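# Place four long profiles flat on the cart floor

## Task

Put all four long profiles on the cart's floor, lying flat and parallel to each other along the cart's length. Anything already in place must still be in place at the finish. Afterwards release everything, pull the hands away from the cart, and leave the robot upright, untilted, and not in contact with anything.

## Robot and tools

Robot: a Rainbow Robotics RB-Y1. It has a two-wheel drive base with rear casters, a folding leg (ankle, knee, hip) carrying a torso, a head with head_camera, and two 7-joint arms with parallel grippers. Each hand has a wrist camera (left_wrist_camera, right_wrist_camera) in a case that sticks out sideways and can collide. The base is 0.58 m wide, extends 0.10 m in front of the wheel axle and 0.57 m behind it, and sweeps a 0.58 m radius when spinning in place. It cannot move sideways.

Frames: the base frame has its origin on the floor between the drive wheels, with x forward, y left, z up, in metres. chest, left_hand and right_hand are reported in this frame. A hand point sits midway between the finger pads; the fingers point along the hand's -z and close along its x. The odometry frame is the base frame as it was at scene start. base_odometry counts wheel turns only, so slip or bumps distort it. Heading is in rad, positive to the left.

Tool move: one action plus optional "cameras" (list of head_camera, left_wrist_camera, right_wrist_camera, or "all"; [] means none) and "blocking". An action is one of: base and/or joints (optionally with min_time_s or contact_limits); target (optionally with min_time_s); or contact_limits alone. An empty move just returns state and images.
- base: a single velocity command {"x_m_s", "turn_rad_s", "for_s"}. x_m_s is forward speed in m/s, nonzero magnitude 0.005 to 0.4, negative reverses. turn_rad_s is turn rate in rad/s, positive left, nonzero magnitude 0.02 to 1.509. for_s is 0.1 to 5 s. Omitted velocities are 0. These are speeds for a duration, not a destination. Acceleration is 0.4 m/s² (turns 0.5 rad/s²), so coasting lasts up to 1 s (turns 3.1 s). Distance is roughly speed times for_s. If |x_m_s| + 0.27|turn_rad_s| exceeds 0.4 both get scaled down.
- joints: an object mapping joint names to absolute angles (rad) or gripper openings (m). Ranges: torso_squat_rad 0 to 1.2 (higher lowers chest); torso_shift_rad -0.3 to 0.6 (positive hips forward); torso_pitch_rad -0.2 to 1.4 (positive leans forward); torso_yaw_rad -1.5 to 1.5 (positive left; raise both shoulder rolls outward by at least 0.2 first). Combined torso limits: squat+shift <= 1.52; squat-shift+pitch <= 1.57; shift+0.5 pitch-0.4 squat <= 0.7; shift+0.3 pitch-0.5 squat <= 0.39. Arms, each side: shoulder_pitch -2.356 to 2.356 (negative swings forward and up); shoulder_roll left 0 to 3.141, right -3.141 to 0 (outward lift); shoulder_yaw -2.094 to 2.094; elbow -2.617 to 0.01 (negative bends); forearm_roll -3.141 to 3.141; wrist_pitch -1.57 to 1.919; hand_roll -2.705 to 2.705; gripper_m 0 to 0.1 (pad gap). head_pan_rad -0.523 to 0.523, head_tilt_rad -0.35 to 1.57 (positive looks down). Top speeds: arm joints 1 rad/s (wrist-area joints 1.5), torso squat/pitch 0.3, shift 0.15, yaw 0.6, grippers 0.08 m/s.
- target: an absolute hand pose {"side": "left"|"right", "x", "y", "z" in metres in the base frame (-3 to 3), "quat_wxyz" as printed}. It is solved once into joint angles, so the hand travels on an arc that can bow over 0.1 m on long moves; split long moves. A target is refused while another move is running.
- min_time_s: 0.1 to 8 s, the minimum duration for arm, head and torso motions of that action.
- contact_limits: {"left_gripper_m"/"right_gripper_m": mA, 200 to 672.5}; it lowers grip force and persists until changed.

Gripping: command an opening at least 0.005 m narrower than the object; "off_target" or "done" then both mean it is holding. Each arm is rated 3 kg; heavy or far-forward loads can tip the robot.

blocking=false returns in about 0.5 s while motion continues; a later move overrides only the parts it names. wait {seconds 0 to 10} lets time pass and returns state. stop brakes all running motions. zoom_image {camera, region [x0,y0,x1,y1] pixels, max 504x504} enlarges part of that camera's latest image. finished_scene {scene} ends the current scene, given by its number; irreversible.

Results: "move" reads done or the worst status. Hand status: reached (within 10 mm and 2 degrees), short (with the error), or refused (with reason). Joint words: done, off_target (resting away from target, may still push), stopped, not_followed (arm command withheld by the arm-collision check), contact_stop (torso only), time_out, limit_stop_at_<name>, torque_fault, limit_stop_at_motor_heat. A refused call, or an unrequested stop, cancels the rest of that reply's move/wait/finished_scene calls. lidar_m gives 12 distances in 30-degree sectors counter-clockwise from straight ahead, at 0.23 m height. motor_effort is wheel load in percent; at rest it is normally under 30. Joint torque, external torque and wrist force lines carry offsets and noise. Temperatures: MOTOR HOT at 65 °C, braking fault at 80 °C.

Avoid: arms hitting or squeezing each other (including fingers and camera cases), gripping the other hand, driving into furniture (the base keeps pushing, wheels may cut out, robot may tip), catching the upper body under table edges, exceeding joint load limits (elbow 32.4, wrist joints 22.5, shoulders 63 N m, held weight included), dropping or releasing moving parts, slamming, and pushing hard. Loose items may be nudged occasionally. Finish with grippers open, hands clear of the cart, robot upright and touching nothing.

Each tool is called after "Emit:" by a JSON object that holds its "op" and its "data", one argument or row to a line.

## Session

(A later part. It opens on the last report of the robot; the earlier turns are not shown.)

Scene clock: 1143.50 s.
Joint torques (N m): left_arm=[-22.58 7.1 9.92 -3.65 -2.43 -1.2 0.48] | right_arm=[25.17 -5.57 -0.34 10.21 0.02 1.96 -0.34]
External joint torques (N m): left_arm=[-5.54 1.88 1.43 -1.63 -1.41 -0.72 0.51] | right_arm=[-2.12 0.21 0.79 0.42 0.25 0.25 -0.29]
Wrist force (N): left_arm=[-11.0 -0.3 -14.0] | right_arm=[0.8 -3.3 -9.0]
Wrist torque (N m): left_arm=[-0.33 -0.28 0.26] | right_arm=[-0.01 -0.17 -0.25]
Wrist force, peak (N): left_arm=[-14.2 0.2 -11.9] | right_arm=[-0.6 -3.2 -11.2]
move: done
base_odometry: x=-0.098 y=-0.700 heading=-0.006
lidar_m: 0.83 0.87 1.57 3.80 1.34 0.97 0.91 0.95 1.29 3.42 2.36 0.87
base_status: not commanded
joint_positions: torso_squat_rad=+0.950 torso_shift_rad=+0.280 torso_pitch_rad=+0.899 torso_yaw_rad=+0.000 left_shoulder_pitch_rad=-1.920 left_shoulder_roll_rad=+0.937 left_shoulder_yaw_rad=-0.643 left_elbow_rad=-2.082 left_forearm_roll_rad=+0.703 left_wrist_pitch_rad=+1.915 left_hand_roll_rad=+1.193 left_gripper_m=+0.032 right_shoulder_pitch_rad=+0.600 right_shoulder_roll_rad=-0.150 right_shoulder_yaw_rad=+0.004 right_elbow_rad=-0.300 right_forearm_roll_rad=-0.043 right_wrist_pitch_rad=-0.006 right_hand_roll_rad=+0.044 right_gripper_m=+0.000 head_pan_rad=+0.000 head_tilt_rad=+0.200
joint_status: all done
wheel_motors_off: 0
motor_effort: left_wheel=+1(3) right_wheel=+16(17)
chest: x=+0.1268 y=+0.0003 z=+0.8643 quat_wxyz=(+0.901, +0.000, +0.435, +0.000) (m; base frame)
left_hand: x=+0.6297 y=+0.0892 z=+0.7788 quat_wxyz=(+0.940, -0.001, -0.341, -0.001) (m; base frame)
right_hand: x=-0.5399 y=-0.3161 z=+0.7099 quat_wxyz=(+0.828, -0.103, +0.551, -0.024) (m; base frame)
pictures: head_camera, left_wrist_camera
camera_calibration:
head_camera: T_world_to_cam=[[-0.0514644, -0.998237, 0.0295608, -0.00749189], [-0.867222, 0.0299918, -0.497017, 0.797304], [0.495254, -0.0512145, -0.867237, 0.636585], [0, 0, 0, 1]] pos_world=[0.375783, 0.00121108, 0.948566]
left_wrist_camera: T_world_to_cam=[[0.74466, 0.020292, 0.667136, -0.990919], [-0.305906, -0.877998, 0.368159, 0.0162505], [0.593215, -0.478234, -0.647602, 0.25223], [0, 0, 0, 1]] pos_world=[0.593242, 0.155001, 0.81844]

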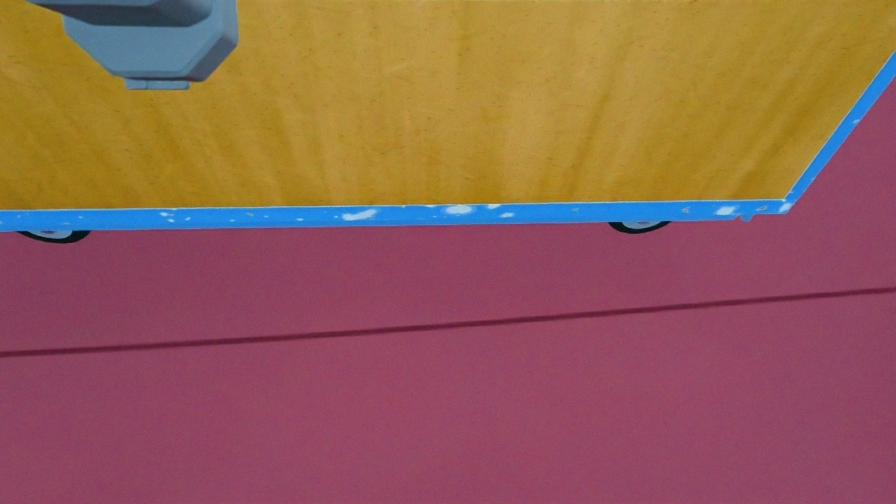

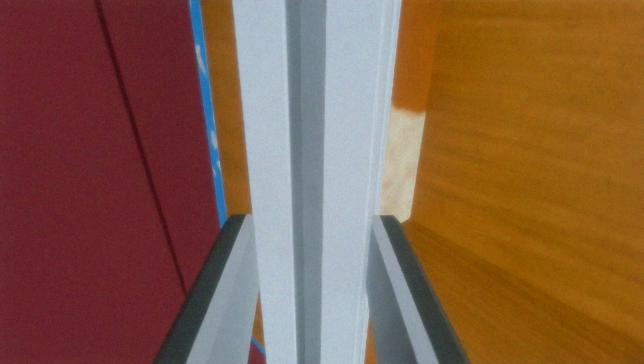

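Emit:
{"op": "move", "data": {
  "base": {"x_m_s": 0.2, "for_s": 1.6},
  "cameras": ["head_camera"]
}}

Emit:
{"op": "move", "data": {
  "base": {"x_m_s": 0.2, "for_s": 1.32},
  "cameras": []
}}

Emit:
{"op": "move", "data": {
  "target": {"side": "left", "x": 0.55, "y": 0.108, "z": 0.70, "quat_wxyz": [0.976, 0, -0.216, 0]},
  "min_time_s": 2,
  "cameras": ["head_camera"]
}}

Scene clock: 1150.33 s.
Joint torques (N m): left_arm=[-21.84 6.75 9.84 -3.14 -2.64 -0.98 0.64] | right_arm=[25.39 -5.72 -0.82 10.25 -0.09 1.74 -0.27]
External joint torques (N m): left_arm=[-4.8 1.54 1.35 -1.13 -1.62 -0.5 0.68] | right_arm=[-1.9 0.05 0.31 0.46 0.15 0.02 -0.22]
Wrist force (N): left_arm=[-10.9 -0.3 -14.1] | right_arm=[0.7 -3.1 -8.9]
Wrist torque (N m): left_arm=[-0.19 -0.26 0.27] | right_arm=[-0.04 -0.21 -0.23]
Wrist force, peak (N): left_arm=[-10.9 -0.3 -14.8] | right_arm=[0.7 -3.2 -9.4]
move: done
base_odometry: x=+0.222 y=-0.701 heading=-0.006
lidar_m: 0.51 0.53 0.75 4.96 1.80 1.31 1.24 1.28 1.74 4.62 0.72 0.54
base_status: done (sent for 1.6 of 1.6 s)
joint_positions: torso_squat_rad=+0.950 torso_shift_rad=+0.280 torso_pitch_rad=+0.900 torso_yaw_rad=+0.000 left_shoulder_pitch_rad=-1.921 left_shoulder_roll_rad=+0.938 left_shoulder_yaw_rad=-0.643 left_elbow_rad=-2.082 left_forearm_roll_rad=+0.703 left_wrist_pitch_rad=+1.915 left_hand_roll_rad=+1.193 left_gripper_m=+0.032 right_shoulder_pitch_rad=+0.600 right_shoulder_roll_rad=-0.150 right_shoulder_yaw_rad=+0.004 right_elbow_rad=-0.300 right_forearm_roll_rad=-0.043 right_wrist_pitch_rad=-0.006 right_hand_roll_rad=+0.044 right_gripper_m=+0.000 head_pan_rad=+0.000 head_tilt_rad=+0.200
joint_status: not commanded
wheel_motors_off: 0
motor_effort: left_wheel=+1(30) right_wheel=-3(47)
chest: x=+0.1269 y=+0.0003 z=+0.8643 quat_wxyz=(+0.901, +0.000, +0.435, +0.000) (m; base frame)
left_hand: x=+0.6298 y=+0.0892 z=+0.7787 quat_wxyz=(+0.940, -0.001, -0.341, -0.001) (m; base frame)
right_hand: x=-0.5399 y=-0.3161 z=+0.7100 quat_wxyz=(+0.828, -0.103, +0.551, -0.024) (m; base frame)
pictures: head_camera
camera_calibration:
head_camera: T_world_to_cam=[[-0.0514584, -0.998237, 0.0295726, -0.00749514], [-0.867334, 0.0299921, -0.496823, 0.797336], [0.49506, -0.0512151, -0.867348, 0.636665], [0, 0, 0, 1]] pos_world=[0.375983, 0.00121108, 0.948566]

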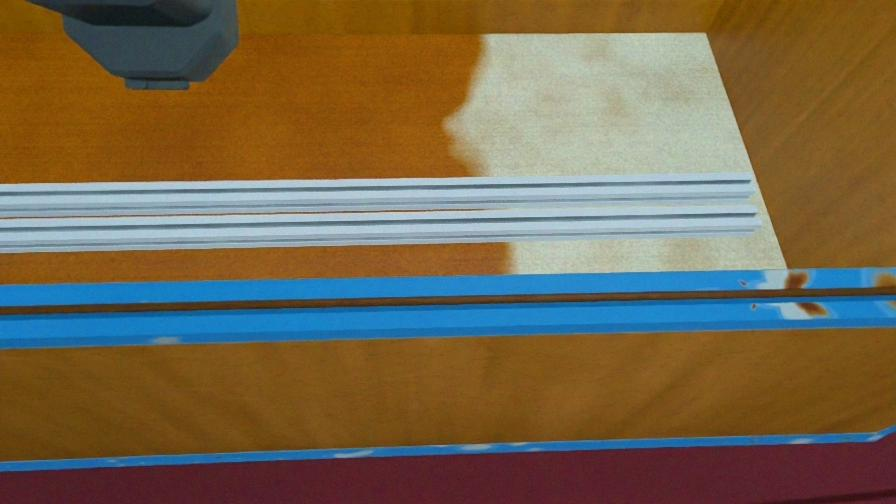

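Scene clock: 1152.50 s.
Joint torques (N m): left_arm=[-21.53 6.61 9.64 -3.65 -2.7 -1.09 0.61] | right_arm=[25.75 -5.74 -0.96 10.1 0.09 1.93 -0.28]
External joint torques (N m): left_arm=[-4.49 1.4 1.15 -1.64 -1.68 -0.61 0.64] | right_arm=[-1.54 0.04 0.16 0.3 0.32 0.22 -0.23]
Wrist force (N): left_arm=[-11.1 -0.5 -14.3] | right_arm=[0.8 -3.4 -8.8]
Wrist torque (N m): left_arm=[-0.15 -0.28 0.27] | right_arm=[-0.02 -0.20 -0.24]
Wrist force, peak (N): left_arm=[-10.8 0.0 -14.9] | right_arm=[0.7 -3.1 -9.5]
move: done
base_odometry: x=+0.488 y=-0.703 heading=-0.005
lidar_m: 0.24 0.26 0.35 1.60 2.17 1.58 1.50 1.55 2.11 4.38 0.35 0.26
base_status: done (sent for 1.33 of 1.33 s)
joint_positions: torso_squat_rad=+0.950 torso_shift_rad=+0.280 torso_pitch_rad=+0.900 torso_yaw_rad=+0.000 left_shoulder_pitch_rad=-1.921 left_shoulder_roll_rad=+0.938 left_shoulder_yaw_rad=-0.643 left_elbow_rad=-2.082 left_forearm_roll_rad=+0.703 left_wrist_pitch_rad=+1.915 left_hand_roll_rad=+1.193 left_gripper_m=+0.032 right_shoulder_pitch_rad=+0.600 right_shoulder_roll_rad=-0.150 right_shoulder_yaw_rad=+0.004 right_elbow_rad=-0.300 right_forearm_roll_rad=-0.043 right_wrist_pitch_rad=-0.006 right_hand_roll_rad=+0.044 right_gripper_m=+0.000 head_pan_rad=+0.000 head_tilt_rad=+0.200
joint_status: not commanded
wheel_motors_off: 0
motor_effort: left_wheel=+0(30) right_wheel=-2(27)
chest: x=+0.1269 y=+0.0003 z=+0.8643 quat_wxyz=(+0.901, +0.000, +0.435, +0.000) (m; base frame)
left_hand: x=+0.6298 y=+0.0892 z=+0.7787 quat_wxyz=(+0.940, -0.001, -0.341, -0.001) (m; base frame)
right_hand: x=-0.5399 y=-0.3161 z=+0.7100 quat_wxyz=(+0.828, -0.103, +0.551, -0.024) (m; base frame)
pictures: none
No camera images: "cameras" was empty.

Scene clock: 1154.83 s.
Joint torques (N m): left_arm=[-17.57 8.01 8.87 -3.46 -1.48 -0.24 0.59] | right_arm=[25.49 -5.88 -0.57 10.36 -0.13 1.82 -0.36]
External joint torques (N m): left_arm=[-2.85 2.44 0.62 -1.32 -0.8 -0.06 0.61] | right_arm=[-1.81 -0.11 0.55 0.57 0.11 0.11 -0.31]
Wrist force (N): left_arm=[-8.1 -0.5 -16.0] | right_arm=[0.8 -3.2 -9.1]
Wrist torque (N m): left_arm=[-0.22 -0.32 0.23] | right_arm=[-0.03 -0.21 -0.24]
Wrist force, peak (N): left_arm=[-8.1 -0.3 -16.4] | right_arm=[0.8 -3.1 -9.2]
move: done
base_odometry: x=+0.488 y=-0.703 heading=-0.005
lidar_m: 0.24 0.26 0.37 1.59 2.17 1.58 1.50 1.56 2.11 4.39 0.36 0.26
base_status: not commanded
joint_positions: torso_squat_rad=+0.950 torso_shift_rad=+0.280 torso_pitch_rad=+0.900 torso_yaw_rad=+0.000 left_shoulder_pitch_rad=-1.772 left_shoulder_roll_rad=+1.035 left_shoulder_yaw_rad=-0.702 left_elbow_rad=-2.248 left_forearm_roll_rad=+0.923 left_wrist_pitch_rad=+1.910 left_hand_roll_rad=+1.383 left_gripper_m=+0.032 right_shoulder_pitch_rad=+0.600 right_shoulder_roll_rad=-0.150 right_shoulder_yaw_rad=+0.004 right_elbow_rad=-0.300 right_forearm_roll_rad=-0.043 right_wrist_pitch_rad=-0.006 right_hand_roll_rad=+0.044 right_gripper_m=+0.000 head_pan_rad=+0.000 head_tilt_rad=+0.200
joint_status: all done
wheel_motors_off: 0
motor_effort: left_wheel=+0(1) right_wheel=-2(6)
chest: x=+0.1269 y=+0.0003 z=+0.8643 quat_wxyz=(+0.901, +0.000, +0.435, +0.000) (m; base frame)
left_hand: x=+0.5497 y=+0.1079 z=+0.6995 quat_wxyz=(+0.977, +0.000, -0.215, +0.000) (m; base frame)
left_hand_status: reached (checked arc, planned for 2.0 s): 1 mm and 0.1 deg off.
right_hand: x=-0.5399 y=-0.3161 z=+0.7100 quat_wxyz=(+0.828, -0.103, +0.551, -0.024) (m; base frame)
pictures: head_camera
camera_calibration:
head_camera: T_world_to_cam=[[-0.0514584, -0.998237, 0.0295726, -0.00750028], [-0.867334, 0.0299921, -0.496823, 0.797249], [0.49506, -0.0512151, -0.867348, 0.636714], [0, 0, 0, 1]] pos_world=[0.375883, 0.00121108, 0.948566]

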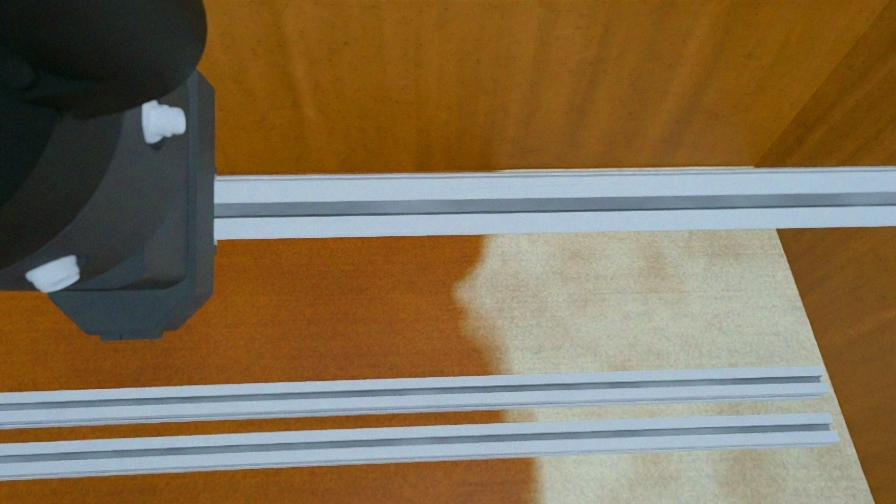

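Emit:
{"op": "move", "data": {
  "target": {"side": "left", "x": 0.49, "y": 0.108, "z": 0.59, "quat_wxyz": [0.995, 0, -0.0998, 0]},
  "min_time_s": 2,
  "cameras": []
}}

Emit:
{"op": "move", "data": {
  "target": {"side": "left", "x": 0.46, "y": 0.108, "z": 0.45, "quat_wxyz": [1, 0, 0, 0]},
  "min_time_s": 2.5,
  "cameras": ["head_camera", "left_wrist_camera"]
}}

Scene clock: 1163.20 s.
Joint torques (N m): left_arm=[-15.45 4.64 8.43 -5.25 -1.33 -0.24 0.66] | right_arm=[25.77 -5.78 -0.38 10.34 -0.17 1.79 -0.27]
External joint torques (N m): left_arm=[-2.35 -0.77 0.71 -1.11 -1.03 -0.14 0.67] | right_arm=[-1.52 -0.01 0.74 0.55 0.07 0.08 -0.22]
Wrist force (N): left_arm=[-4.0 -0.1 -17.0] | right_arm=[0.9 -3.5 -9.1]
Wrist torque (N m): left_arm=[-0.26 -0.28 0.25] | right_arm=[0.01 -0.19 -0.24]
Wrist force, peak (N): left_arm=[-8.0 -0.7 -16.7] | right_arm=[1.0 -3.2 -9.2]
move: done
base_odometry: x=+0.488 y=-0.703 heading=-0.005
lidar_m: 0.24 0.26 0.35 1.60 2.17 1.60 1.51 1.55 2.12 4.38 0.36 0.25
base_status: not commanded
joint_positions: torso_squat_rad=+0.950 torso_shift_rad=+0.280 torso_pitch_rad=+0.900 torso_yaw_rad=+0.000 left_shoulder_pitch_rad=-1.542 left_shoulder_roll_rad=+0.999 left_shoulder_yaw_rad=-0.815 left_elbow_rad=-2.211 left_forearm_roll_rad=+0.876 left_wrist_pitch_rad=+1.777 left_hand_roll_rad=+1.402 left_gripper_m=+0.032 right_shoulder_pitch_rad=+0.600 right_shoulder_roll_rad=-0.150 right_shoulder_yaw_rad=+0.004 right_elbow_rad=-0.300 right_forearm_roll_rad=-0.043 right_wrist_pitch_rad=-0.006 right_hand_roll_rad=+0.044 right_gripper_m=+0.000 head_pan_rad=+0.000 head_tilt_rad=+0.200
joint_status: all done
wheel_motors_off: 0
motor_effort: left_wheel=+1(1) right_wheel=-3(4)
chest: x=+0.1269 y=+0.0003 z=+0.8643 quat_wxyz=(+0.901, +0.000, +0.435, +0.000) (m; base frame)
left_hand: x=+0.4894 y=+0.1086 z=+0.5900 quat_wxyz=(+0.995, +0.001, -0.099, +0.000) (m; base frame)
left_hand_status: reached (checked arc, planned for 2.0 s): 1 mm and 0.1 deg off.
right_hand: x=-0.5399 y=-0.3161 z=+0.7100 quat_wxyz=(+0.828, -0.103, +0.551, -0.024) (m; base frame)
pictures: none
No camera images: "cameras" was empty.

Scene clock: 1166.03 s.
Joint torques (N m): left_arm=[-14.06 3.79 6.86 -7.22 -0.31 0.02 0.09] | right_arm=[26.44 -5.68 -0.69 10.31 -0.08 1.77 -0.3]
External joint torques (N m): left_arm=[-1.6 -0.96 0.01 -1.51 -0.35 0.06 0.09] | right_arm=[-0.86 0.09 0.44 0.52 0.15 0.06 -0.25]
Wrist force (N): left_arm=[-1.1 0.1 -17.5] | right_arm=[0.9 -3.2 -8.9]
Wrist torque (N m): left_arm=[-0.27 -0.22 0.29] | right_arm=[-0.01 -0.19 -0.24]
Wrist force, peak (N): left_arm=[-1.0 -0.3 -18.5] | right_arm=[0.8 -3.4 -9.1]
move: done
base_odometry: x=+0.488 y=-0.703 heading=-0.005
lidar_m: 0.24 0.27 0.37 1.59 2.18 1.59 1.50 1.55 2.12 4.39 0.36 0.26
base_status: not commanded
joint_positions: torso_squat_rad=+0.950 torso_shift_rad=+0.280 torso_pitch_rad=+0.900 torso_yaw_rad=+0.000 left_shoulder_pitch_rad=-1.370 left_shoulder_roll_rad=+0.864 left_shoulder_yaw_rad=-0.941 left_elbow_rad=-1.827 left_forearm_roll_rad=+0.782 left_wrist_pitch_rad=+1.492 left_hand_roll_rad=+1.221 left_gripper_m=+0.032 right_shoulder_pitch_rad=+0.600 right_shoulder_roll_rad=-0.150 right_shoulder_yaw_rad=+0.004 right_elbow_rad=-0.300 right_forearm_roll_rad=-0.043 right_wrist_pitch_rad=-0.006 right_hand_roll_rad=+0.044 right_gripper_m=+0.000 head_pan_rad=+0.000 head_tilt_rad=+0.200
joint_status: all done
wheel_motors_off: 0
motor_effort: left_wheel=+0(1) right_wheel=-3(4)
chest: x=+0.1269 y=+0.0003 z=+0.8643 quat_wxyz=(+0.901, +0.000, +0.435, +0.000) (m; base frame)
left_hand: x=+0.4597 y=+0.1084 z=+0.4498 quat_wxyz=(+1.000, +0.000, +0.000, +0.000) (m; base frame)
left_hand_status: reached (checked arc, planned for 2.5 s): 1 mm and 0.1 deg off.
right_hand: x=-0.5399 y=-0.3161 z=+0.7100 quat_wxyz=(+0.828, -0.103, +0.551, -0.024) (m; base frame)
pictures: head_camera, left_wrist_camera
camera_calibration:
head_camera: T_world_to_cam=[[-0.0514584, -0.998237, 0.0295726, -0.00750028], [-0.867334, 0.0299921, -0.496823, 0.797249], [0.49506, -0.0512151, -0.867348, 0.636714], [0, 0, 0, 1]] pos_world=[0.375883, 0.00121108, 0.948566]
left_wrist_camera: T_world_to_cam=[[0.999206, 0.0211854, 0.0337413, -0.477378], [0.00260678, -0.879851, 0.475242, -0.0876696], [0.0397555, -0.474777, -0.879208, 0.507434], [0, 0, 0, 1]] pos_world=[0.457054, 0.173895, 0.503912]

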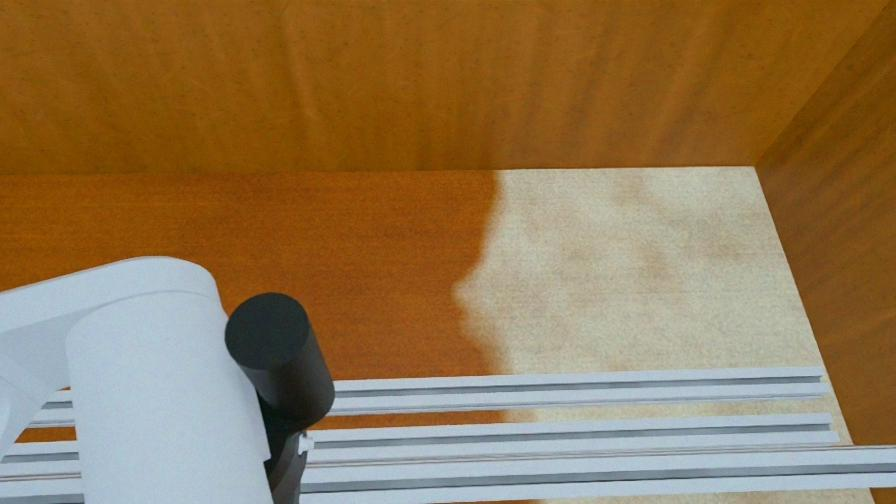

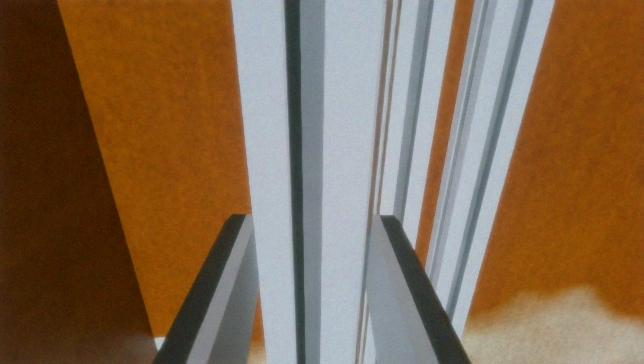

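Emit:
{"op": "move", "data": {
  "target": {"side": "left", "x": 0.467, "y": 0.112, "z": 0.335, "quat_wxyz": [0.99985, 0.0175, 0, 0]},
  "min_time_s": 2.5,
  "cameras": ["head_camera", "left_wrist_camera"]
}}

Scene clock: 1180.37 s.
Joint torques (N m): left_arm=[-14.48 1.79 5.3 -6.83 -0.62 -0.11 0.34] | right_arm=[25.42 -5.91 -0.65 10.13 0.1 1.82 -0.12]
External joint torques (N m): left_arm=[-1.85 -1.62 0.08 -1.47 -0.63 -0.12 0.35] | right_arm=[-1.87 -0.14 0.48 0.33 0.33 0.1 -0.07]
Wrist force (N): left_arm=[-1.3 -0.8 -17.5] | right_arm=[0.9 -3.4 -9.0]
Wrist torque (N m): left_arm=[-0.22 -0.27 0.06] | right_arm=[0.00 -0.19 -0.23]
Wrist force, peak (N): left_arm=[-2.0 -1.0 -18.4] | right_arm=[1.0 -3.2 -9.5]
move: done
base_odometry: x=+0.488 y=-0.703 heading=-0.005
lidar_m: 0.25 0.26 0.36 1.60 2.19 1.59 1.51 1.56 2.11 4.39 0.36 0.26
base_status: not commanded
joint_positions: torso_squat_rad=+0.950 torso_shift_rad=+0.280 torso_pitch_rad=+0.900 torso_yaw_rad=+0.000 left_shoulder_pitch_rad=-1.336 left_shoulder_roll_rad=+0.649 left_shoulder_yaw_rad=-1.015 left_elbow_rad=-1.307 left_forearm_roll_rad=+0.657 left_wrist_pitch_rad=+1.196 left_hand_roll_rad=+1.051 left_gripper_m=+0.032 right_shoulder_pitch_rad=+0.600 right_shoulder_roll_rad=-0.150 right_shoulder_yaw_rad=+0.004 right_elbow_rad=-0.300 right_forearm_roll_rad=-0.043 right_wrist_pitch_rad=-0.006 right_hand_roll_rad=+0.044 right_gripper_m=+0.000 head_pan_rad=+0.000 head_tilt_rad=+0.200
joint_status: all done
wheel_motors_off: 0
motor_effort: left_wheel=-1(1) right_wheel=-2(4)
chest: x=+0.1269 y=+0.0003 z=+0.8643 quat_wxyz=(+0.901, +0.000, +0.435, +0.000) (m; base frame)
left_hand: x=+0.4666 y=+0.1124 z=+0.3349 quat_wxyz=(+1.000, +0.018, +0.000, +0.000) (m; base frame)
left_hand_status: reached (checked arc, planned for 2.5 s): 1 mm and 0.0 deg off.
right_hand: x=-0.5399 y=-0.3161 z=+0.7100 quat_wxyz=(+0.828, -0.103, +0.551, -0.024) (m; base frame)
pictures: head_camera, left_wrist_camera
camera_calibration:
head_camera: T_world_to_cam=[[-0.0514584, -0.998237, 0.0295726, -0.00750028], [-0.867334, 0.0299921, -0.496823, 0.797249], [0.49506, -0.0512151, -0.867348, 0.636714], [0, 0, 0, 1]] pos_world=[0.375883, 0.00121108, 0.948566]
left_wrist_camera: T_world_to_cam=[[0.999187, 0.0200316, 0.0349942, -0.480797], [0.00239672, -0.89584, 0.44437, -0.0172679], [0.0402506, -0.443925, -0.89516, 0.409762], [0, 0, 0, 1]] pos_world=[0.463954, 0.176065, 0.391301]

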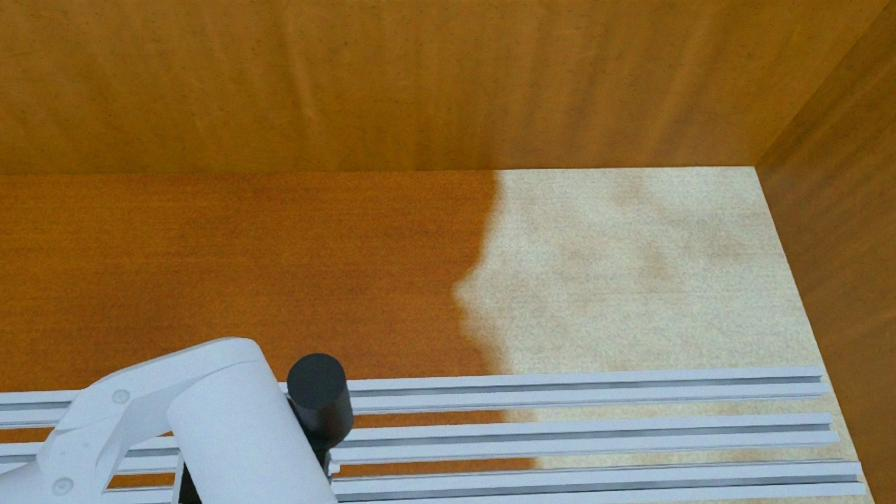

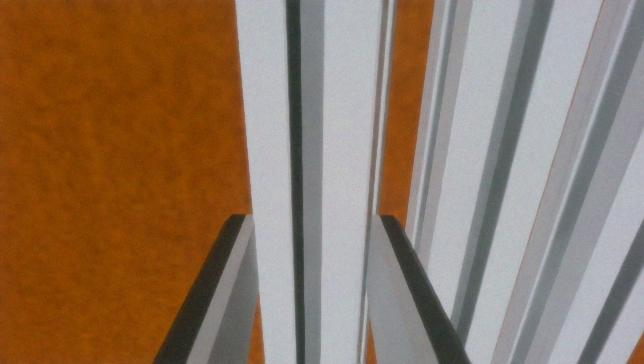

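Emit:
{"op": "move", "data": {
  "target": {"side": "left", "x": 0.467, "y": 0.111, "z": 0.323, "quat_wxyz": [0.99983, 0.0175, 0, 0.005]},
  "min_time_s": 1.5,
  "cameras": []
}}

Scene clock: 1190.13 s.
Joint torques (N m): left_arm=[-13.99 -2.34 3.4 -5.96 -0.53 -3.38 -0.4] | right_arm=[25.96 -5.45 -1.09 10.44 0.02 1.7 -0.25]
External joint torques (N m): left_arm=[-1.3 -5.53 -1.56 -0.73 -0.53 -3.39 -0.4] | right_arm=[-1.33 0.33 0.04 0.65 0.26 -0.01 -0.2]
Wrist force (N): left_arm=[-6.8 8.9 11.0] | right_arm=[0.7 -3.3 -8.9]
Wrist torque (N m): left_arm=[-0.14 0.28 0.53] | right_arm=[-0.01 -0.21 -0.24]
Wrist force, peak (N): left_arm=[-8.6 11.9 14.6] | right_arm=[0.7 -3.3 -9.3]
move: done
base_odometry: x=+0.488 y=-0.703 heading=-0.005
lidar_m: 0.25 0.26 0.37 1.60 2.18 1.58 1.50 1.55 2.11 4.39 0.36 0.26
base_status: not commanded
joint_positions: torso_squat_rad=+0.950 torso_shift_rad=+0.280 torso_pitch_rad=+0.899 torso_yaw_rad=+0.000 left_shoulder_pitch_rad=-1.337 left_shoulder_roll_rad=+0.617 left_shoulder_yaw_rad=-1.018 left_elbow_rad=-1.235 left_forearm_roll_rad=+0.651 left_wrist_pitch_rad=+1.158 left_hand_roll_rad=+1.038 left_gripper_m=+0.032 right_shoulder_pitch_rad=+0.600 right_shoulder_roll_rad=-0.150 right_shoulder_yaw_rad=+0.004 right_elbow_rad=-0.300 right_forearm_roll_rad=-0.043 right_wrist_pitch_rad=-0.006 right_hand_roll_rad=+0.044 right_gripper_m=+0.000 head_pan_rad=+0.000 head_tilt_rad=+0.200
joint_status: all done
wheel_motors_off: 0
motor_effort: left_wheel=+2(3) right_wheel=-4(5)
chest: x=+0.1267 y=+0.0003 z=+0.8644 quat_wxyz=(+0.901, +0.000, +0.435, +0.000) (m; base frame)
left_hand: x=+0.4670 y=+0.1121 z=+0.3232 quat_wxyz=(+1.000, +0.018, +0.000, +0.006) (m; base frame)
left_hand_status: reached (checked arc, planned for 1.5 s): 1 mm and 0.1 deg off.
right_hand: x=-0.5400 y=-0.3162 z=+0.7098 quat_wxyz=(+0.828, -0.103, +0.551, -0.024) (m; base frame)
pictures: none
No camera images: "cameras" was empty.

Emit:
{"op": "move", "data": {
  "target": {"side": "left", "x": 0.467, "y": 0.1115, "z": 0.3255, "quat_wxyz": [0.99983, 0.0175, 0, 0.005]},
  "min_time_s": 1,
  "cameras": ["left_wrist_camera", "head_camera"]
}}

Emit:
{"op": "zoom_image", "data": {
  "camera": "head_camera",
  "region": [500, 340, 896, 500]
}}

Scene clock: 1197.00 s.
Joint torques (N m): left_arm=[-14.46 3.93 7.04 -7.24 0.24 0.38 0.54] | right_arm=[25.79 -5.69 -0.83 10.47 -0.14 1.84 -0.38]
External joint torques (N m): left_arm=[-1.79 0.72 2.04 -1.97 0.23 0.37 0.54] | right_arm=[-1.5 0.08 0.3 0.68 0.1 0.13 -0.33]
Wrist force (N): left_arm=[-1.8 -0.4 -18.3] | right_arm=[0.7 -3.3 -8.8]
Wrist torque (N m): left_arm=[-0.30 -0.29 0.21] | right_arm=[-0.02 -0.21 -0.23]
Wrist force, peak (N): left_arm=[-1.8 -0.8 -18.7] | right_arm=[0.8 -3.3 -9.4]
move: done
base_odometry: x=+0.488 y=-0.703 heading=-0.005
lidar_m: 0.24 0.26 0.36 1.60 2.18 1.58 1.50 1.55 2.11 4.38 0.36 0.26
base_status: not commanded
joint_positions: torso_squat_rad=+0.950 torso_shift_rad=+0.280 torso_pitch_rad=+0.899 torso_yaw_rad=+0.000 left_shoulder_pitch_rad=-1.337 left_shoulder_roll_rad=+0.622 left_shoulder_yaw_rad=-1.017 left_elbow_rad=-1.247 left_forearm_roll_rad=+0.653 left_wrist_pitch_rad=+1.164 left_hand_roll_rad=+1.041 left_gripper_m=+0.032 right_shoulder_pitch_rad=+0.600 right_shoulder_roll_rad=-0.150 right_shoulder_yaw_rad=+0.004 right_elbow_rad=-0.300 right_forearm_roll_rad=-0.043 right_wrist_pitch_rad=-0.006 right_hand_roll_rad=+0.044 right_gripper_m=+0.000 head_pan_rad=+0.000 head_tilt_rad=+0.200
joint_status: all done
wheel_motors_off: 0
motor_effort: left_wheel=+3(4) right_wheel=-1(5)
chest: x=+0.1268 y=+0.0003 z=+0.8643 quat_wxyz=(+0.901, +0.000, +0.435, +0.000) (m; base frame)
left_hand: x=+0.4665 y=+0.1115 z=+0.3250 quat_wxyz=(+1.000, +0.018, +0.000, +0.005) (m; base frame)
left_hand_status: reached (checked arc, planned for 1.0 s): 1 mm and 0.1 deg off.
right_hand: x=-0.5400 y=-0.3161 z=+0.7098 quat_wxyz=(+0.828, -0.103, +0.551, -0.024) (m; base frame)
pictures: head_camera, left_wrist_camera
camera_calibration:
head_camera: T_world_to_cam=[[-0.0514734, -0.998237, 0.0295595, -0.00749028], [-0.867198, 0.0299976, -0.49706, 0.797386], [0.495297, -0.0512193, -0.867213, 0.636632], [0, 0, 0, 1]] pos_world=[0.375783, 0.0012111, 0.948665]
left_wrist_camera: T_world_to_cam=[[0.998991, 0.0290786, 0.0342325, -0.481013], [0.0108442, -0.895748, 0.44443, -0.0176442], [0.0435871, -0.44361, -0.895159, 0.398917], [0, 0, 0, 1]] pos_world=[0.463331, 0.175146, 0.381402]

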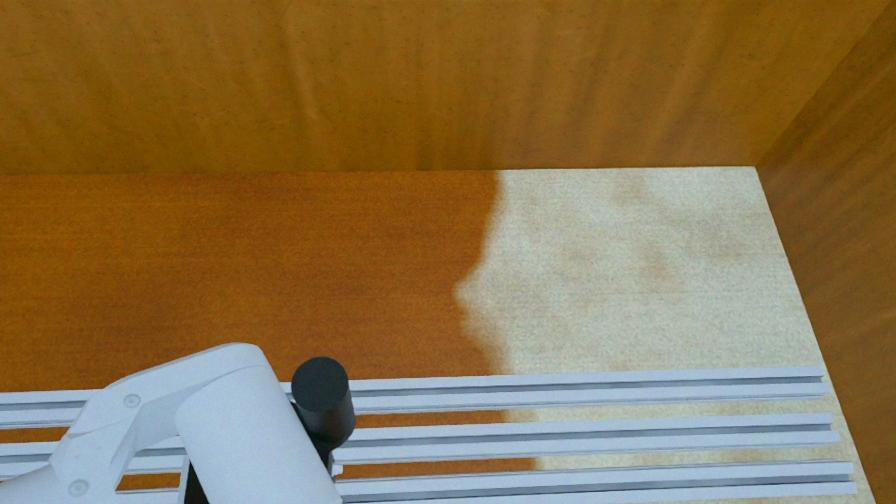

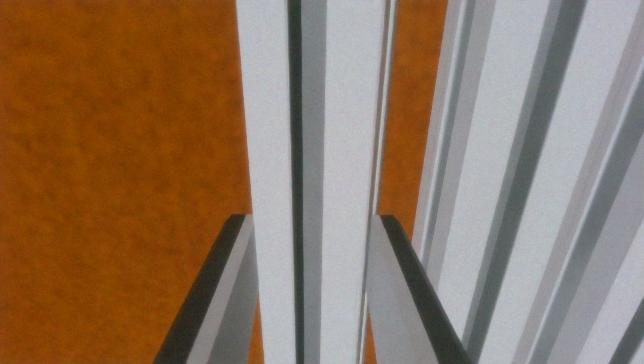

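Scaled by 1.273 from the camera's 896x504 image, which has a finer 1280x720 frame.

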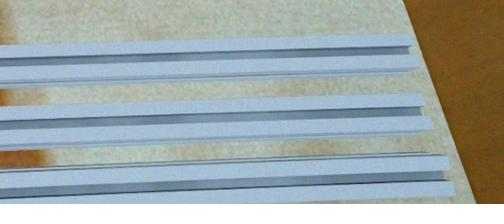

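Emit:
{"op": "move", "data": {
  "target": {"side": "left", "x": 0.467, "y": 0.1115, "z": 0.3243, "quat_wxyz": [0.99983, 0.0175, 0, 0.005]},
  "min_time_s": 1,
  "cameras": []
}}

Emit:
{"op": "move", "data": {
  "joints": {"left_gripper_m": 0.04},
  "cameras": ["head_camera", "left_wrist_camera"]
}}

Scene clock: 1202.10 s.
Joint torques (N m): left_arm=[-14.75 2.53 4.9 -6.53 -0.02 0.07 -0.12] | right_arm=[26.19 -5.74 -0.84 10.36 -0.07 1.99 -0.34]
External joint torques (N m): left_arm=[-2.09 -0.68 -0.09 -1.27 -0.02 0.06 -0.12] | right_arm=[-1.1 0.04 0.29 0.57 0.16 0.28 -0.29]
Wrist force (N): left_arm=[-1.3 -0.5 -17.7] | right_arm=[0.9 -3.2 -9.0]
Wrist torque (N m): left_arm=[-0.31 -0.30 0.24] | right_arm=[-0.02 -0.19 -0.24]
Wrist force, peak (N): left_arm=[-1.8 -0.7 -18.8] | right_arm=[0.9 -3.3 -9.3]
move: done
base_odometry: x=+0.488 y=-0.703 heading=-0.005
lidar_m: 0.25 0.26 0.36 1.60 2.17 1.59 1.50 1.55 2.11 4.38 0.36 0.26
base_status: not commanded
joint_positions: torso_squat_rad=+0.950 torso_shift_rad=+0.280 torso_pitch_rad=+0.899 torso_yaw_rad=+0.000 left_shoulder_pitch_rad=-1.336 left_shoulder_roll_rad=+0.622 left_shoulder_yaw_rad=-1.017 left_elbow_rad=-1.247 left_forearm_roll_rad=+0.653 left_wrist_pitch_rad=+1.164 left_hand_roll_rad=+1.041 left_gripper_m=+0.032 right_shoulder_pitch_rad=+0.600 right_shoulder_roll_rad=-0.150 right_shoulder_yaw_rad=+0.004 right_elbow_rad=-0.300 right_forearm_roll_rad=-0.043 right_wrist_pitch_rad=-0.006 right_hand_roll_rad=+0.044 right_gripper_m=+0.000 head_pan_rad=+0.000 head_tilt_rad=+0.200
joint_status: all done
wheel_motors_off: 0
motor_effort: left_wheel=+3(4) right_wheel=-6(6)
chest: x=+0.1268 y=+0.0003 z=+0.8643 quat_wxyz=(+0.901, +0.000, +0.435, +0.000) (m; base frame)
left_hand: x=+0.4662 y=+0.1117 z=+0.3248 quat_wxyz=(+1.000, +0.018, +0.001, +0.005) (m; base frame)
left_hand_status: reached (checked arc, planned for 1.0 s): 1 mm and 0.1 deg off.
right_hand: x=-0.5400 y=-0.3161 z=+0.7098 quat_wxyz=(+0.828, -0.103, +0.551, -0.024) (m; base frame)
pictures: none
No camera images: "cameras" was empty.

Scene clock: 1202.63 s.
Joint torques (N m): left_arm=[-12.26 2.72 4.48 -5.76 0.2 0.42 0.27] | right_arm=[25.94 -5.69 -0.5 10.37 0 1.84 -0.27]
External joint torques (N m): left_arm=[0.41 -0.49 -0.52 -0.5 0.19 0.41 0.27] | right_arm=[-1.35 0.08 0.63 0.58 0.24 0.13 -0.22]
Wrist force (N): left_arm=[-1.5 -0.2 -8.6] | right_arm=[0.7 -3.0 -8.9]
Wrist torque (N m): left_arm=[-0.33 -0.32 0.25] | right_arm=[-0.05 -0.20 -0.24]
Wrist force, peak (N): left_arm=[-1.3 -0.9 -18.4] | right_arm=[0.8 -3.5 -9.1]
move: done
base_odometry: x=+0.488 y=-0.703 heading=-0.005
lidar_m: 0.25 0.26 0.36 1.60 2.17 1.59 1.50 1.55 2.12 4.39 0.36 0.26
base_status: not commanded
joint_positions: torso_squat_rad=+0.950 torso_shift_rad=+0.280 torso_pitch_rad=+0.899 torso_yaw_rad=+0.000 left_shoulder_pitch_rad=-1.337 left_shoulder_roll_rad=+0.622 left_shoulder_yaw_rad=-1.017 left_elbow_rad=-1.247 left_forearm_roll_rad=+0.653 left_wrist_pitch_rad=+1.164 left_hand_roll_rad=+1.041 left_gripper_m=+0.040 right_shoulder_pitch_rad=+0.600 right_shoulder_roll_rad=-0.150 right_shoulder_yaw_rad=+0.004 right_elbow_rad=-0.300 right_forearm_roll_rad=-0.043 right_wrist_pitch_rad=-0.006 right_hand_roll_rad=+0.044 right_gripper_m=+0.000 head_pan_rad=+0.000 head_tilt_rad=+0.200
joint_status: all done
wheel_motors_off: 0
motor_effort: left_wheel=+3(4) right_wheel=-2(4)
chest: x=+0.1268 y=+0.0003 z=+0.8643 quat_wxyz=(+0.901, +0.000, +0.435, +0.000) (m; base frame)
left_hand: x=+0.4665 y=+0.1116 z=+0.3250 quat_wxyz=(+1.000, +0.018, +0.000, +0.005) (m; base frame)
right_hand: x=-0.5400 y=-0.3161 z=+0.7098 quat_wxyz=(+0.828, -0.103, +0.551, -0.024) (m; base frame)
pictures: head_camera, left_wrist_camera
camera_calibration:
head_camera: T_world_to_cam=[[-0.0514734, -0.998237, 0.0295595, -0.00749028], [-0.867198, 0.0299976, -0.49706, 0.797386], [0.495297, -0.0512193, -0.867213, 0.636632], [0, 0, 0, 1]] pos_world=[0.375783, 0.0012111, 0.948665]
left_wrist_camera: T_world_to_cam=[[0.998991, 0.0290767, 0.034236, -0.481014], [0.0108448, -0.895788, 0.444349, -0.0176068], [0.0435884, -0.443529, -0.8952, 0.398917], [0, 0, 0, 1]] pos_world=[0.463331, 0.175146, 0.381402]

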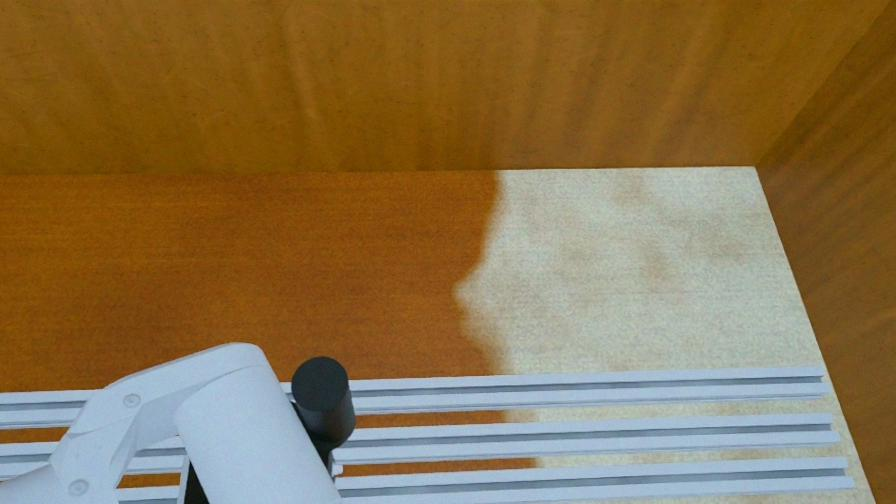

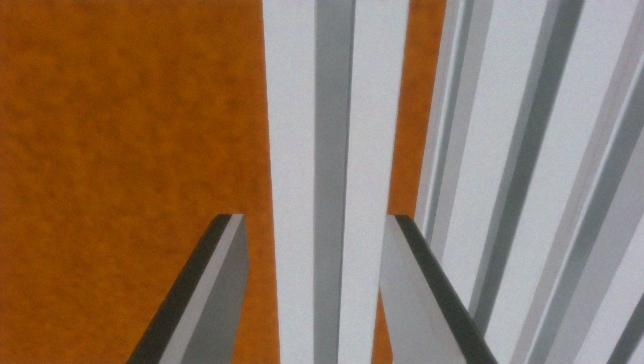

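Emit:
{"op": "move", "data": {
  "target": {"side": "left", "x": 0.4685, "y": 0.1116, "z": 0.328, "quat_wxyz": [0.99983, 0.0175, 0, 0.005]},
  "min_time_s": 1,
  "cameras": ["left_wrist_camera"]
}}

Emit:
{"op": "move", "data": {
  "target": {"side": "left", "x": 0.4685, "y": 0.1116, "z": 0.375, "quat_wxyz": [0.99983, 0.0175, 0, 0.005]},
  "min_time_s": 1.5,
  "cameras": ["left_wrist_camera"]
}}

Emit:
{"op": "move", "data": {
  "target": {"side": "left", "x": 0.475, "y": 0.1, "z": 0.50, "quat_wxyz": [1, 0, 0, 0]},
  "min_time_s": 1.5,
  "cameras": ["head_camera", "left_wrist_camera"]
}}

Scene clock: 1210.67 s.
Joint torques (N m): left_arm=[-13.88 4.11 6.31 -5.96 0.32 0.18 0.51] | right_arm=[26.07 -5.65 -1.12 10.69 0.06 1.95 -0.22]
External joint torques (N m): left_arm=[-1.15 0.84 1.25 -0.68 0.32 0.17 0.51] | right_arm=[-1.22 0.12 0 0.9 0.3 0.24 -0.17]
Wrist force (N): left_arm=[-1.2 -0.3 -8.6] | right_arm=[1.0 -3.2 -9.0]
Wrist torque (N m): left_arm=[-0.28 -0.27 0.23] | right_arm=[-0.01 -0.17 -0.23]
Wrist force, peak (N): left_arm=[-1.8 -0.2 -8.9] | right_arm=[0.9 -3.3 -9.2]
move: done
base_odometry: x=+0.488 y=-0.703 heading=-0.005
lidar_m: 0.25 0.26 0.36 1.60 2.17 1.59 1.50 1.55 2.11 4.39 0.35 0.26
base_status: not commanded
joint_positions: torso_squat_rad=+0.950 torso_shift_rad=+0.280 torso_pitch_rad=+0.899 torso_yaw_rad=+0.000 left_shoulder_pitch_rad=-1.339 left_shoulder_roll_rad=+0.627 left_shoulder_yaw_rad=-1.015 left_elbow_rad=-1.257 left_forearm_roll_rad=+0.656 left_wrist_pitch_rad=+1.172 left_hand_roll_rad=+1.041 left_gripper_m=+0.040 right_shoulder_pitch_rad=+0.600 right_shoulder_roll_rad=-0.150 right_shoulder_yaw_rad=+0.004 right_elbow_rad=-0.300 right_forearm_roll_rad=-0.043 right_wrist_pitch_rad=-0.006 right_hand_roll_rad=+0.044 right_gripper_m=+0.000 head_pan_rad=+0.000 head_tilt_rad=+0.200
joint_status: all done
wheel_motors_off: 0
motor_effort: left_wheel=+2(4) right_wheel=-3(5)
chest: x=+0.1268 y=+0.0003 z=+0.8643 quat_wxyz=(+0.901, +0.000, +0.435, +0.000) (m; base frame)
left_hand: x=+0.4682 y=+0.1115 z=+0.3278 quat_wxyz=(+1.000, +0.018, +0.000, +0.005) (m; base frame)
left_hand_status: reached (checked arc, planned for 1.0 s): 0 mm and 0.0 deg off.
right_hand: x=-0.5400 y=-0.3161 z=+0.7098 quat_wxyz=(+0.828, -0.103, +0.551, -0.024) (m; base frame)
pictures: left_wrist_camera
camera_calibration:
left_wrist_camera: T_world_to_cam=[[0.998974, 0.0291737, 0.0346268, -0.482864], [0.0107384, -0.89559, 0.444751, -0.0189626], [0.0439864, -0.443923, -0.894985, 0.401065], [0, 0, 0, 1]] pos_world=[0.464931, 0.175146, 0.3841]

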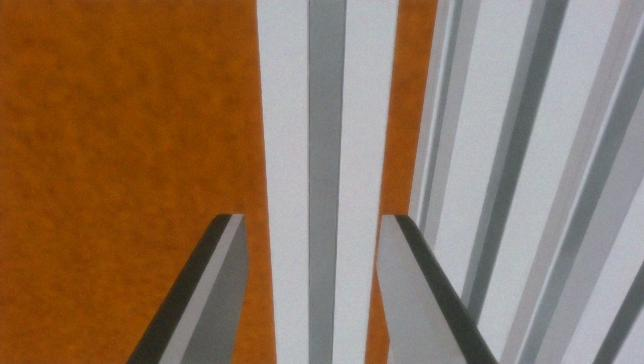

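Scene clock: 1212.50 s.
Joint torques (N m): left_arm=[-13.31 4 6.37 -6.02 0.09 0.25 0.51] | right_arm=[25.86 -5.28 -1 10.74 -0.08 1.74 -0.25]
External joint torques (N m): left_arm=[-0.55 0.09 0.45 -0.41 0.08 0.24 0.51] | right_arm=[-1.43 0.49 0.13 0.95 0.16 0.03 -0.2]
Wrist force (N): left_arm=[-0.8 0.1 -8.9] | right_arm=[0.7 -3.1 -8.9]
Wrist torque (N m): left_arm=[-0.38 -0.26 0.25] | right_arm=[-0.04 -0.20 -0.23]
Wrist force, peak (N): left_arm=[-1.4 -0.2 -9.0] | right_arm=[0.8 -3.3 -9.3]
move: done
base_odometry: x=+0.488 y=-0.703 heading=-0.005
lidar_m: 0.25 0.26 0.36 1.60 2.17 1.59 1.51 1.56 2.10 4.40 0.36 0.26
base_status: not commanded
joint_positions: torso_squat_rad=+0.950 torso_shift_rad=+0.280 torso_pitch_rad=+0.899 torso_yaw_rad=+0.000 left_shoulder_pitch_rad=-1.350 left_shoulder_roll_rad=+0.725 left_shoulder_yaw_rad=-0.995 left_elbow_rad=-1.490 left_forearm_roll_rad=+0.688 left_wrist_pitch_rad=+1.317 left_hand_roll_rad=+1.115 left_gripper_m=+0.040 right_shoulder_pitch_rad=+0.600 right_shoulder_roll_rad=-0.150 right_shoulder_yaw_rad=+0.004 right_elbow_rad=-0.300 right_forearm_roll_rad=-0.043 right_wrist_pitch_rad=-0.006 right_hand_roll_rad=+0.044 right_gripper_m=+0.000 head_pan_rad=+0.000 head_tilt_rad=+0.200
joint_status: all done
wheel_motors_off: 0
motor_effort: left_wheel=+3(4) right_wheel=-5(6)
chest: x=+0.1268 y=+0.0003 z=+0.8643 quat_wxyz=(+0.901, +0.000, +0.435, +0.000) (m; base frame)
left_hand: x=+0.4685 y=+0.1115 z=+0.3740 quat_wxyz=(+1.000, +0.018, +0.001, +0.004) (m; base frame)
left_hand_status: reached (checked arc, planned for 1.5 s): 1 mm and 0.1 deg off.
right_hand: x=-0.5400 y=-0.3161 z=+0.7098 quat_wxyz=(+0.828, -0.103, +0.551, -0.024) (m; base frame)
pictures: left_wrist_camera
camera_calibration:
left_wrist_camera: T_world_to_cam=[[0.999032, 0.028497, 0.0335193, -0.484298], [0.0106593, -0.895956, 0.444015, -0.0392325], [0.0426849, -0.443228, -0.895392, 0.443104], [0, 0, 0, 1]] pos_world=[0.465333, 0.175047, 0.430405]

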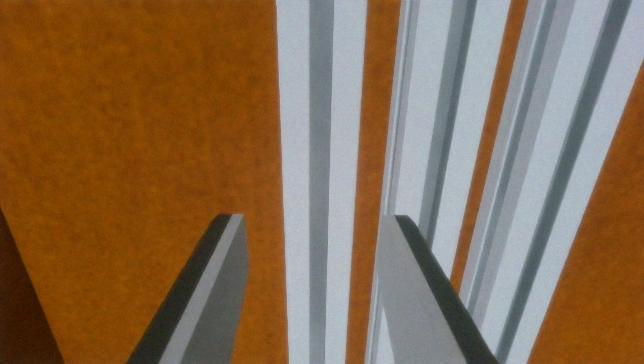

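Scene clock: 1214.33 s.
Joint torques (N m): left_arm=[-13.74 5.9 7.75 -5.71 0.22 0.25 0.7] | right_arm=[25.57 -5.33 -1.15 10.37 -0.28 1.89 -0.37]
External joint torques (N m): left_arm=[-0.23 1.07 0.36 -0.4 0.18 0.29 0.7] | right_arm=[-1.72 0.44 -0.02 0.58 -0.04 0.17 -0.32]
Wrist force (N): left_arm=[-1.1 0.3 -8.3] | right_arm=[0.7 -3.3 -8.9]
Wrist torque (N m): left_arm=[-0.37 -0.26 0.30] | right_arm=[-0.02 -0.20 -0.24]
Wrist force, peak (N): left_arm=[-1.2 -0.1 -9.2] | right_arm=[1.1 -3.4 -9.3]
move: done
base_odometry: x=+0.488 y=-0.703 heading=-0.005
lidar_m: 0.25 0.26 0.35 1.60 2.19 1.59 1.50 1.56 2.11 4.39 0.35 0.26
base_status: not commanded
joint_positions: torso_squat_rad=+0.950 torso_shift_rad=+0.280 torso_pitch_rad=+0.899 torso_yaw_rad=+0.000 left_shoulder_pitch_rad=-1.454 left_shoulder_roll_rad=+0.880 left_shoulder_yaw_rad=-0.881 left_elbow_rad=-1.900 left_forearm_roll_rad=+0.875 left_wrist_pitch_rad=+1.621 left_hand_roll_rad=+1.245 left_gripper_m=+0.040 right_shoulder_pitch_rad=+0.600 right_shoulder_roll_rad=-0.150 right_shoulder_yaw_rad=+0.004 right_elbow_rad=-0.300 right_forearm_roll_rad=-0.043 right_wrist_pitch_rad=-0.006 right_hand_roll_rad=+0.044 right_gripper_m=+0.000 head_pan_rad=+0.000 head_tilt_rad=+0.200
joint_status: all done
wheel_motors_off: 0
motor_effort: left_wheel=+2(4) right_wheel=-3(5)
chest: x=+0.1268 y=+0.0003 z=+0.8643 quat_wxyz=(+0.901, +0.000, +0.435, +0.000) (m; base frame)
left_hand: x=+0.4748 y=+0.0999 z=+0.4998 quat_wxyz=(+1.000, +0.000, +0.000, +0.000) (m; base frame)
left_hand_status: reached (checked arc, planned for 1.5 s): 0 mm and 0.0 deg off.
right_hand: x=-0.5400 y=-0.3161 z=+0.7098 quat_wxyz=(+0.828, -0.103, +0.551, -0.024) (m; base frame)
pictures: head_camera, left_wrist_camera
camera_calibration:
head_camera: T_world_to_cam=[[-0.0514734, -0.998237, 0.0295595, -0.00749028], [-0.867198, 0.0299976, -0.49706, 0.797386], [0.495297, -0.0512193, -0.867213, 0.636632], [0, 0, 0, 1]] pos_world=[0.375783, 0.0012111, 0.948665]
left_wrist_camera: T_world_to_cam=[[0.999212, 0.0205413, 0.0339592, -0.494094], [0.00190656, -0.879501, 0.475894, -0.118948], [0.0396426, -0.475454, -0.878847, 0.546767], [0, 0, 0, 1]] pos_world=[0.472256, 0.165497, 0.55391]

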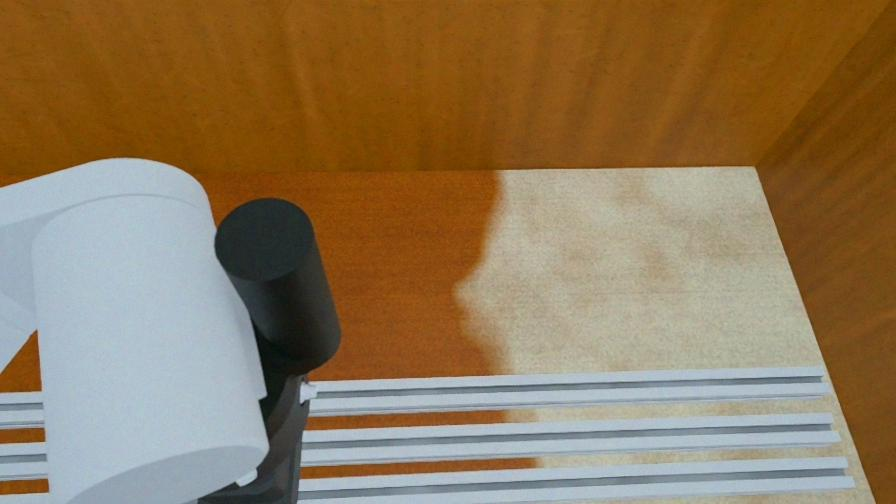

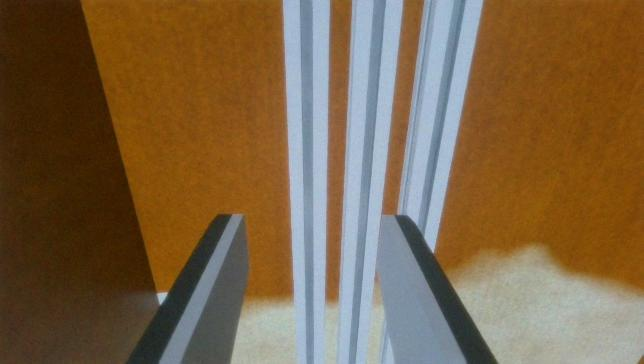

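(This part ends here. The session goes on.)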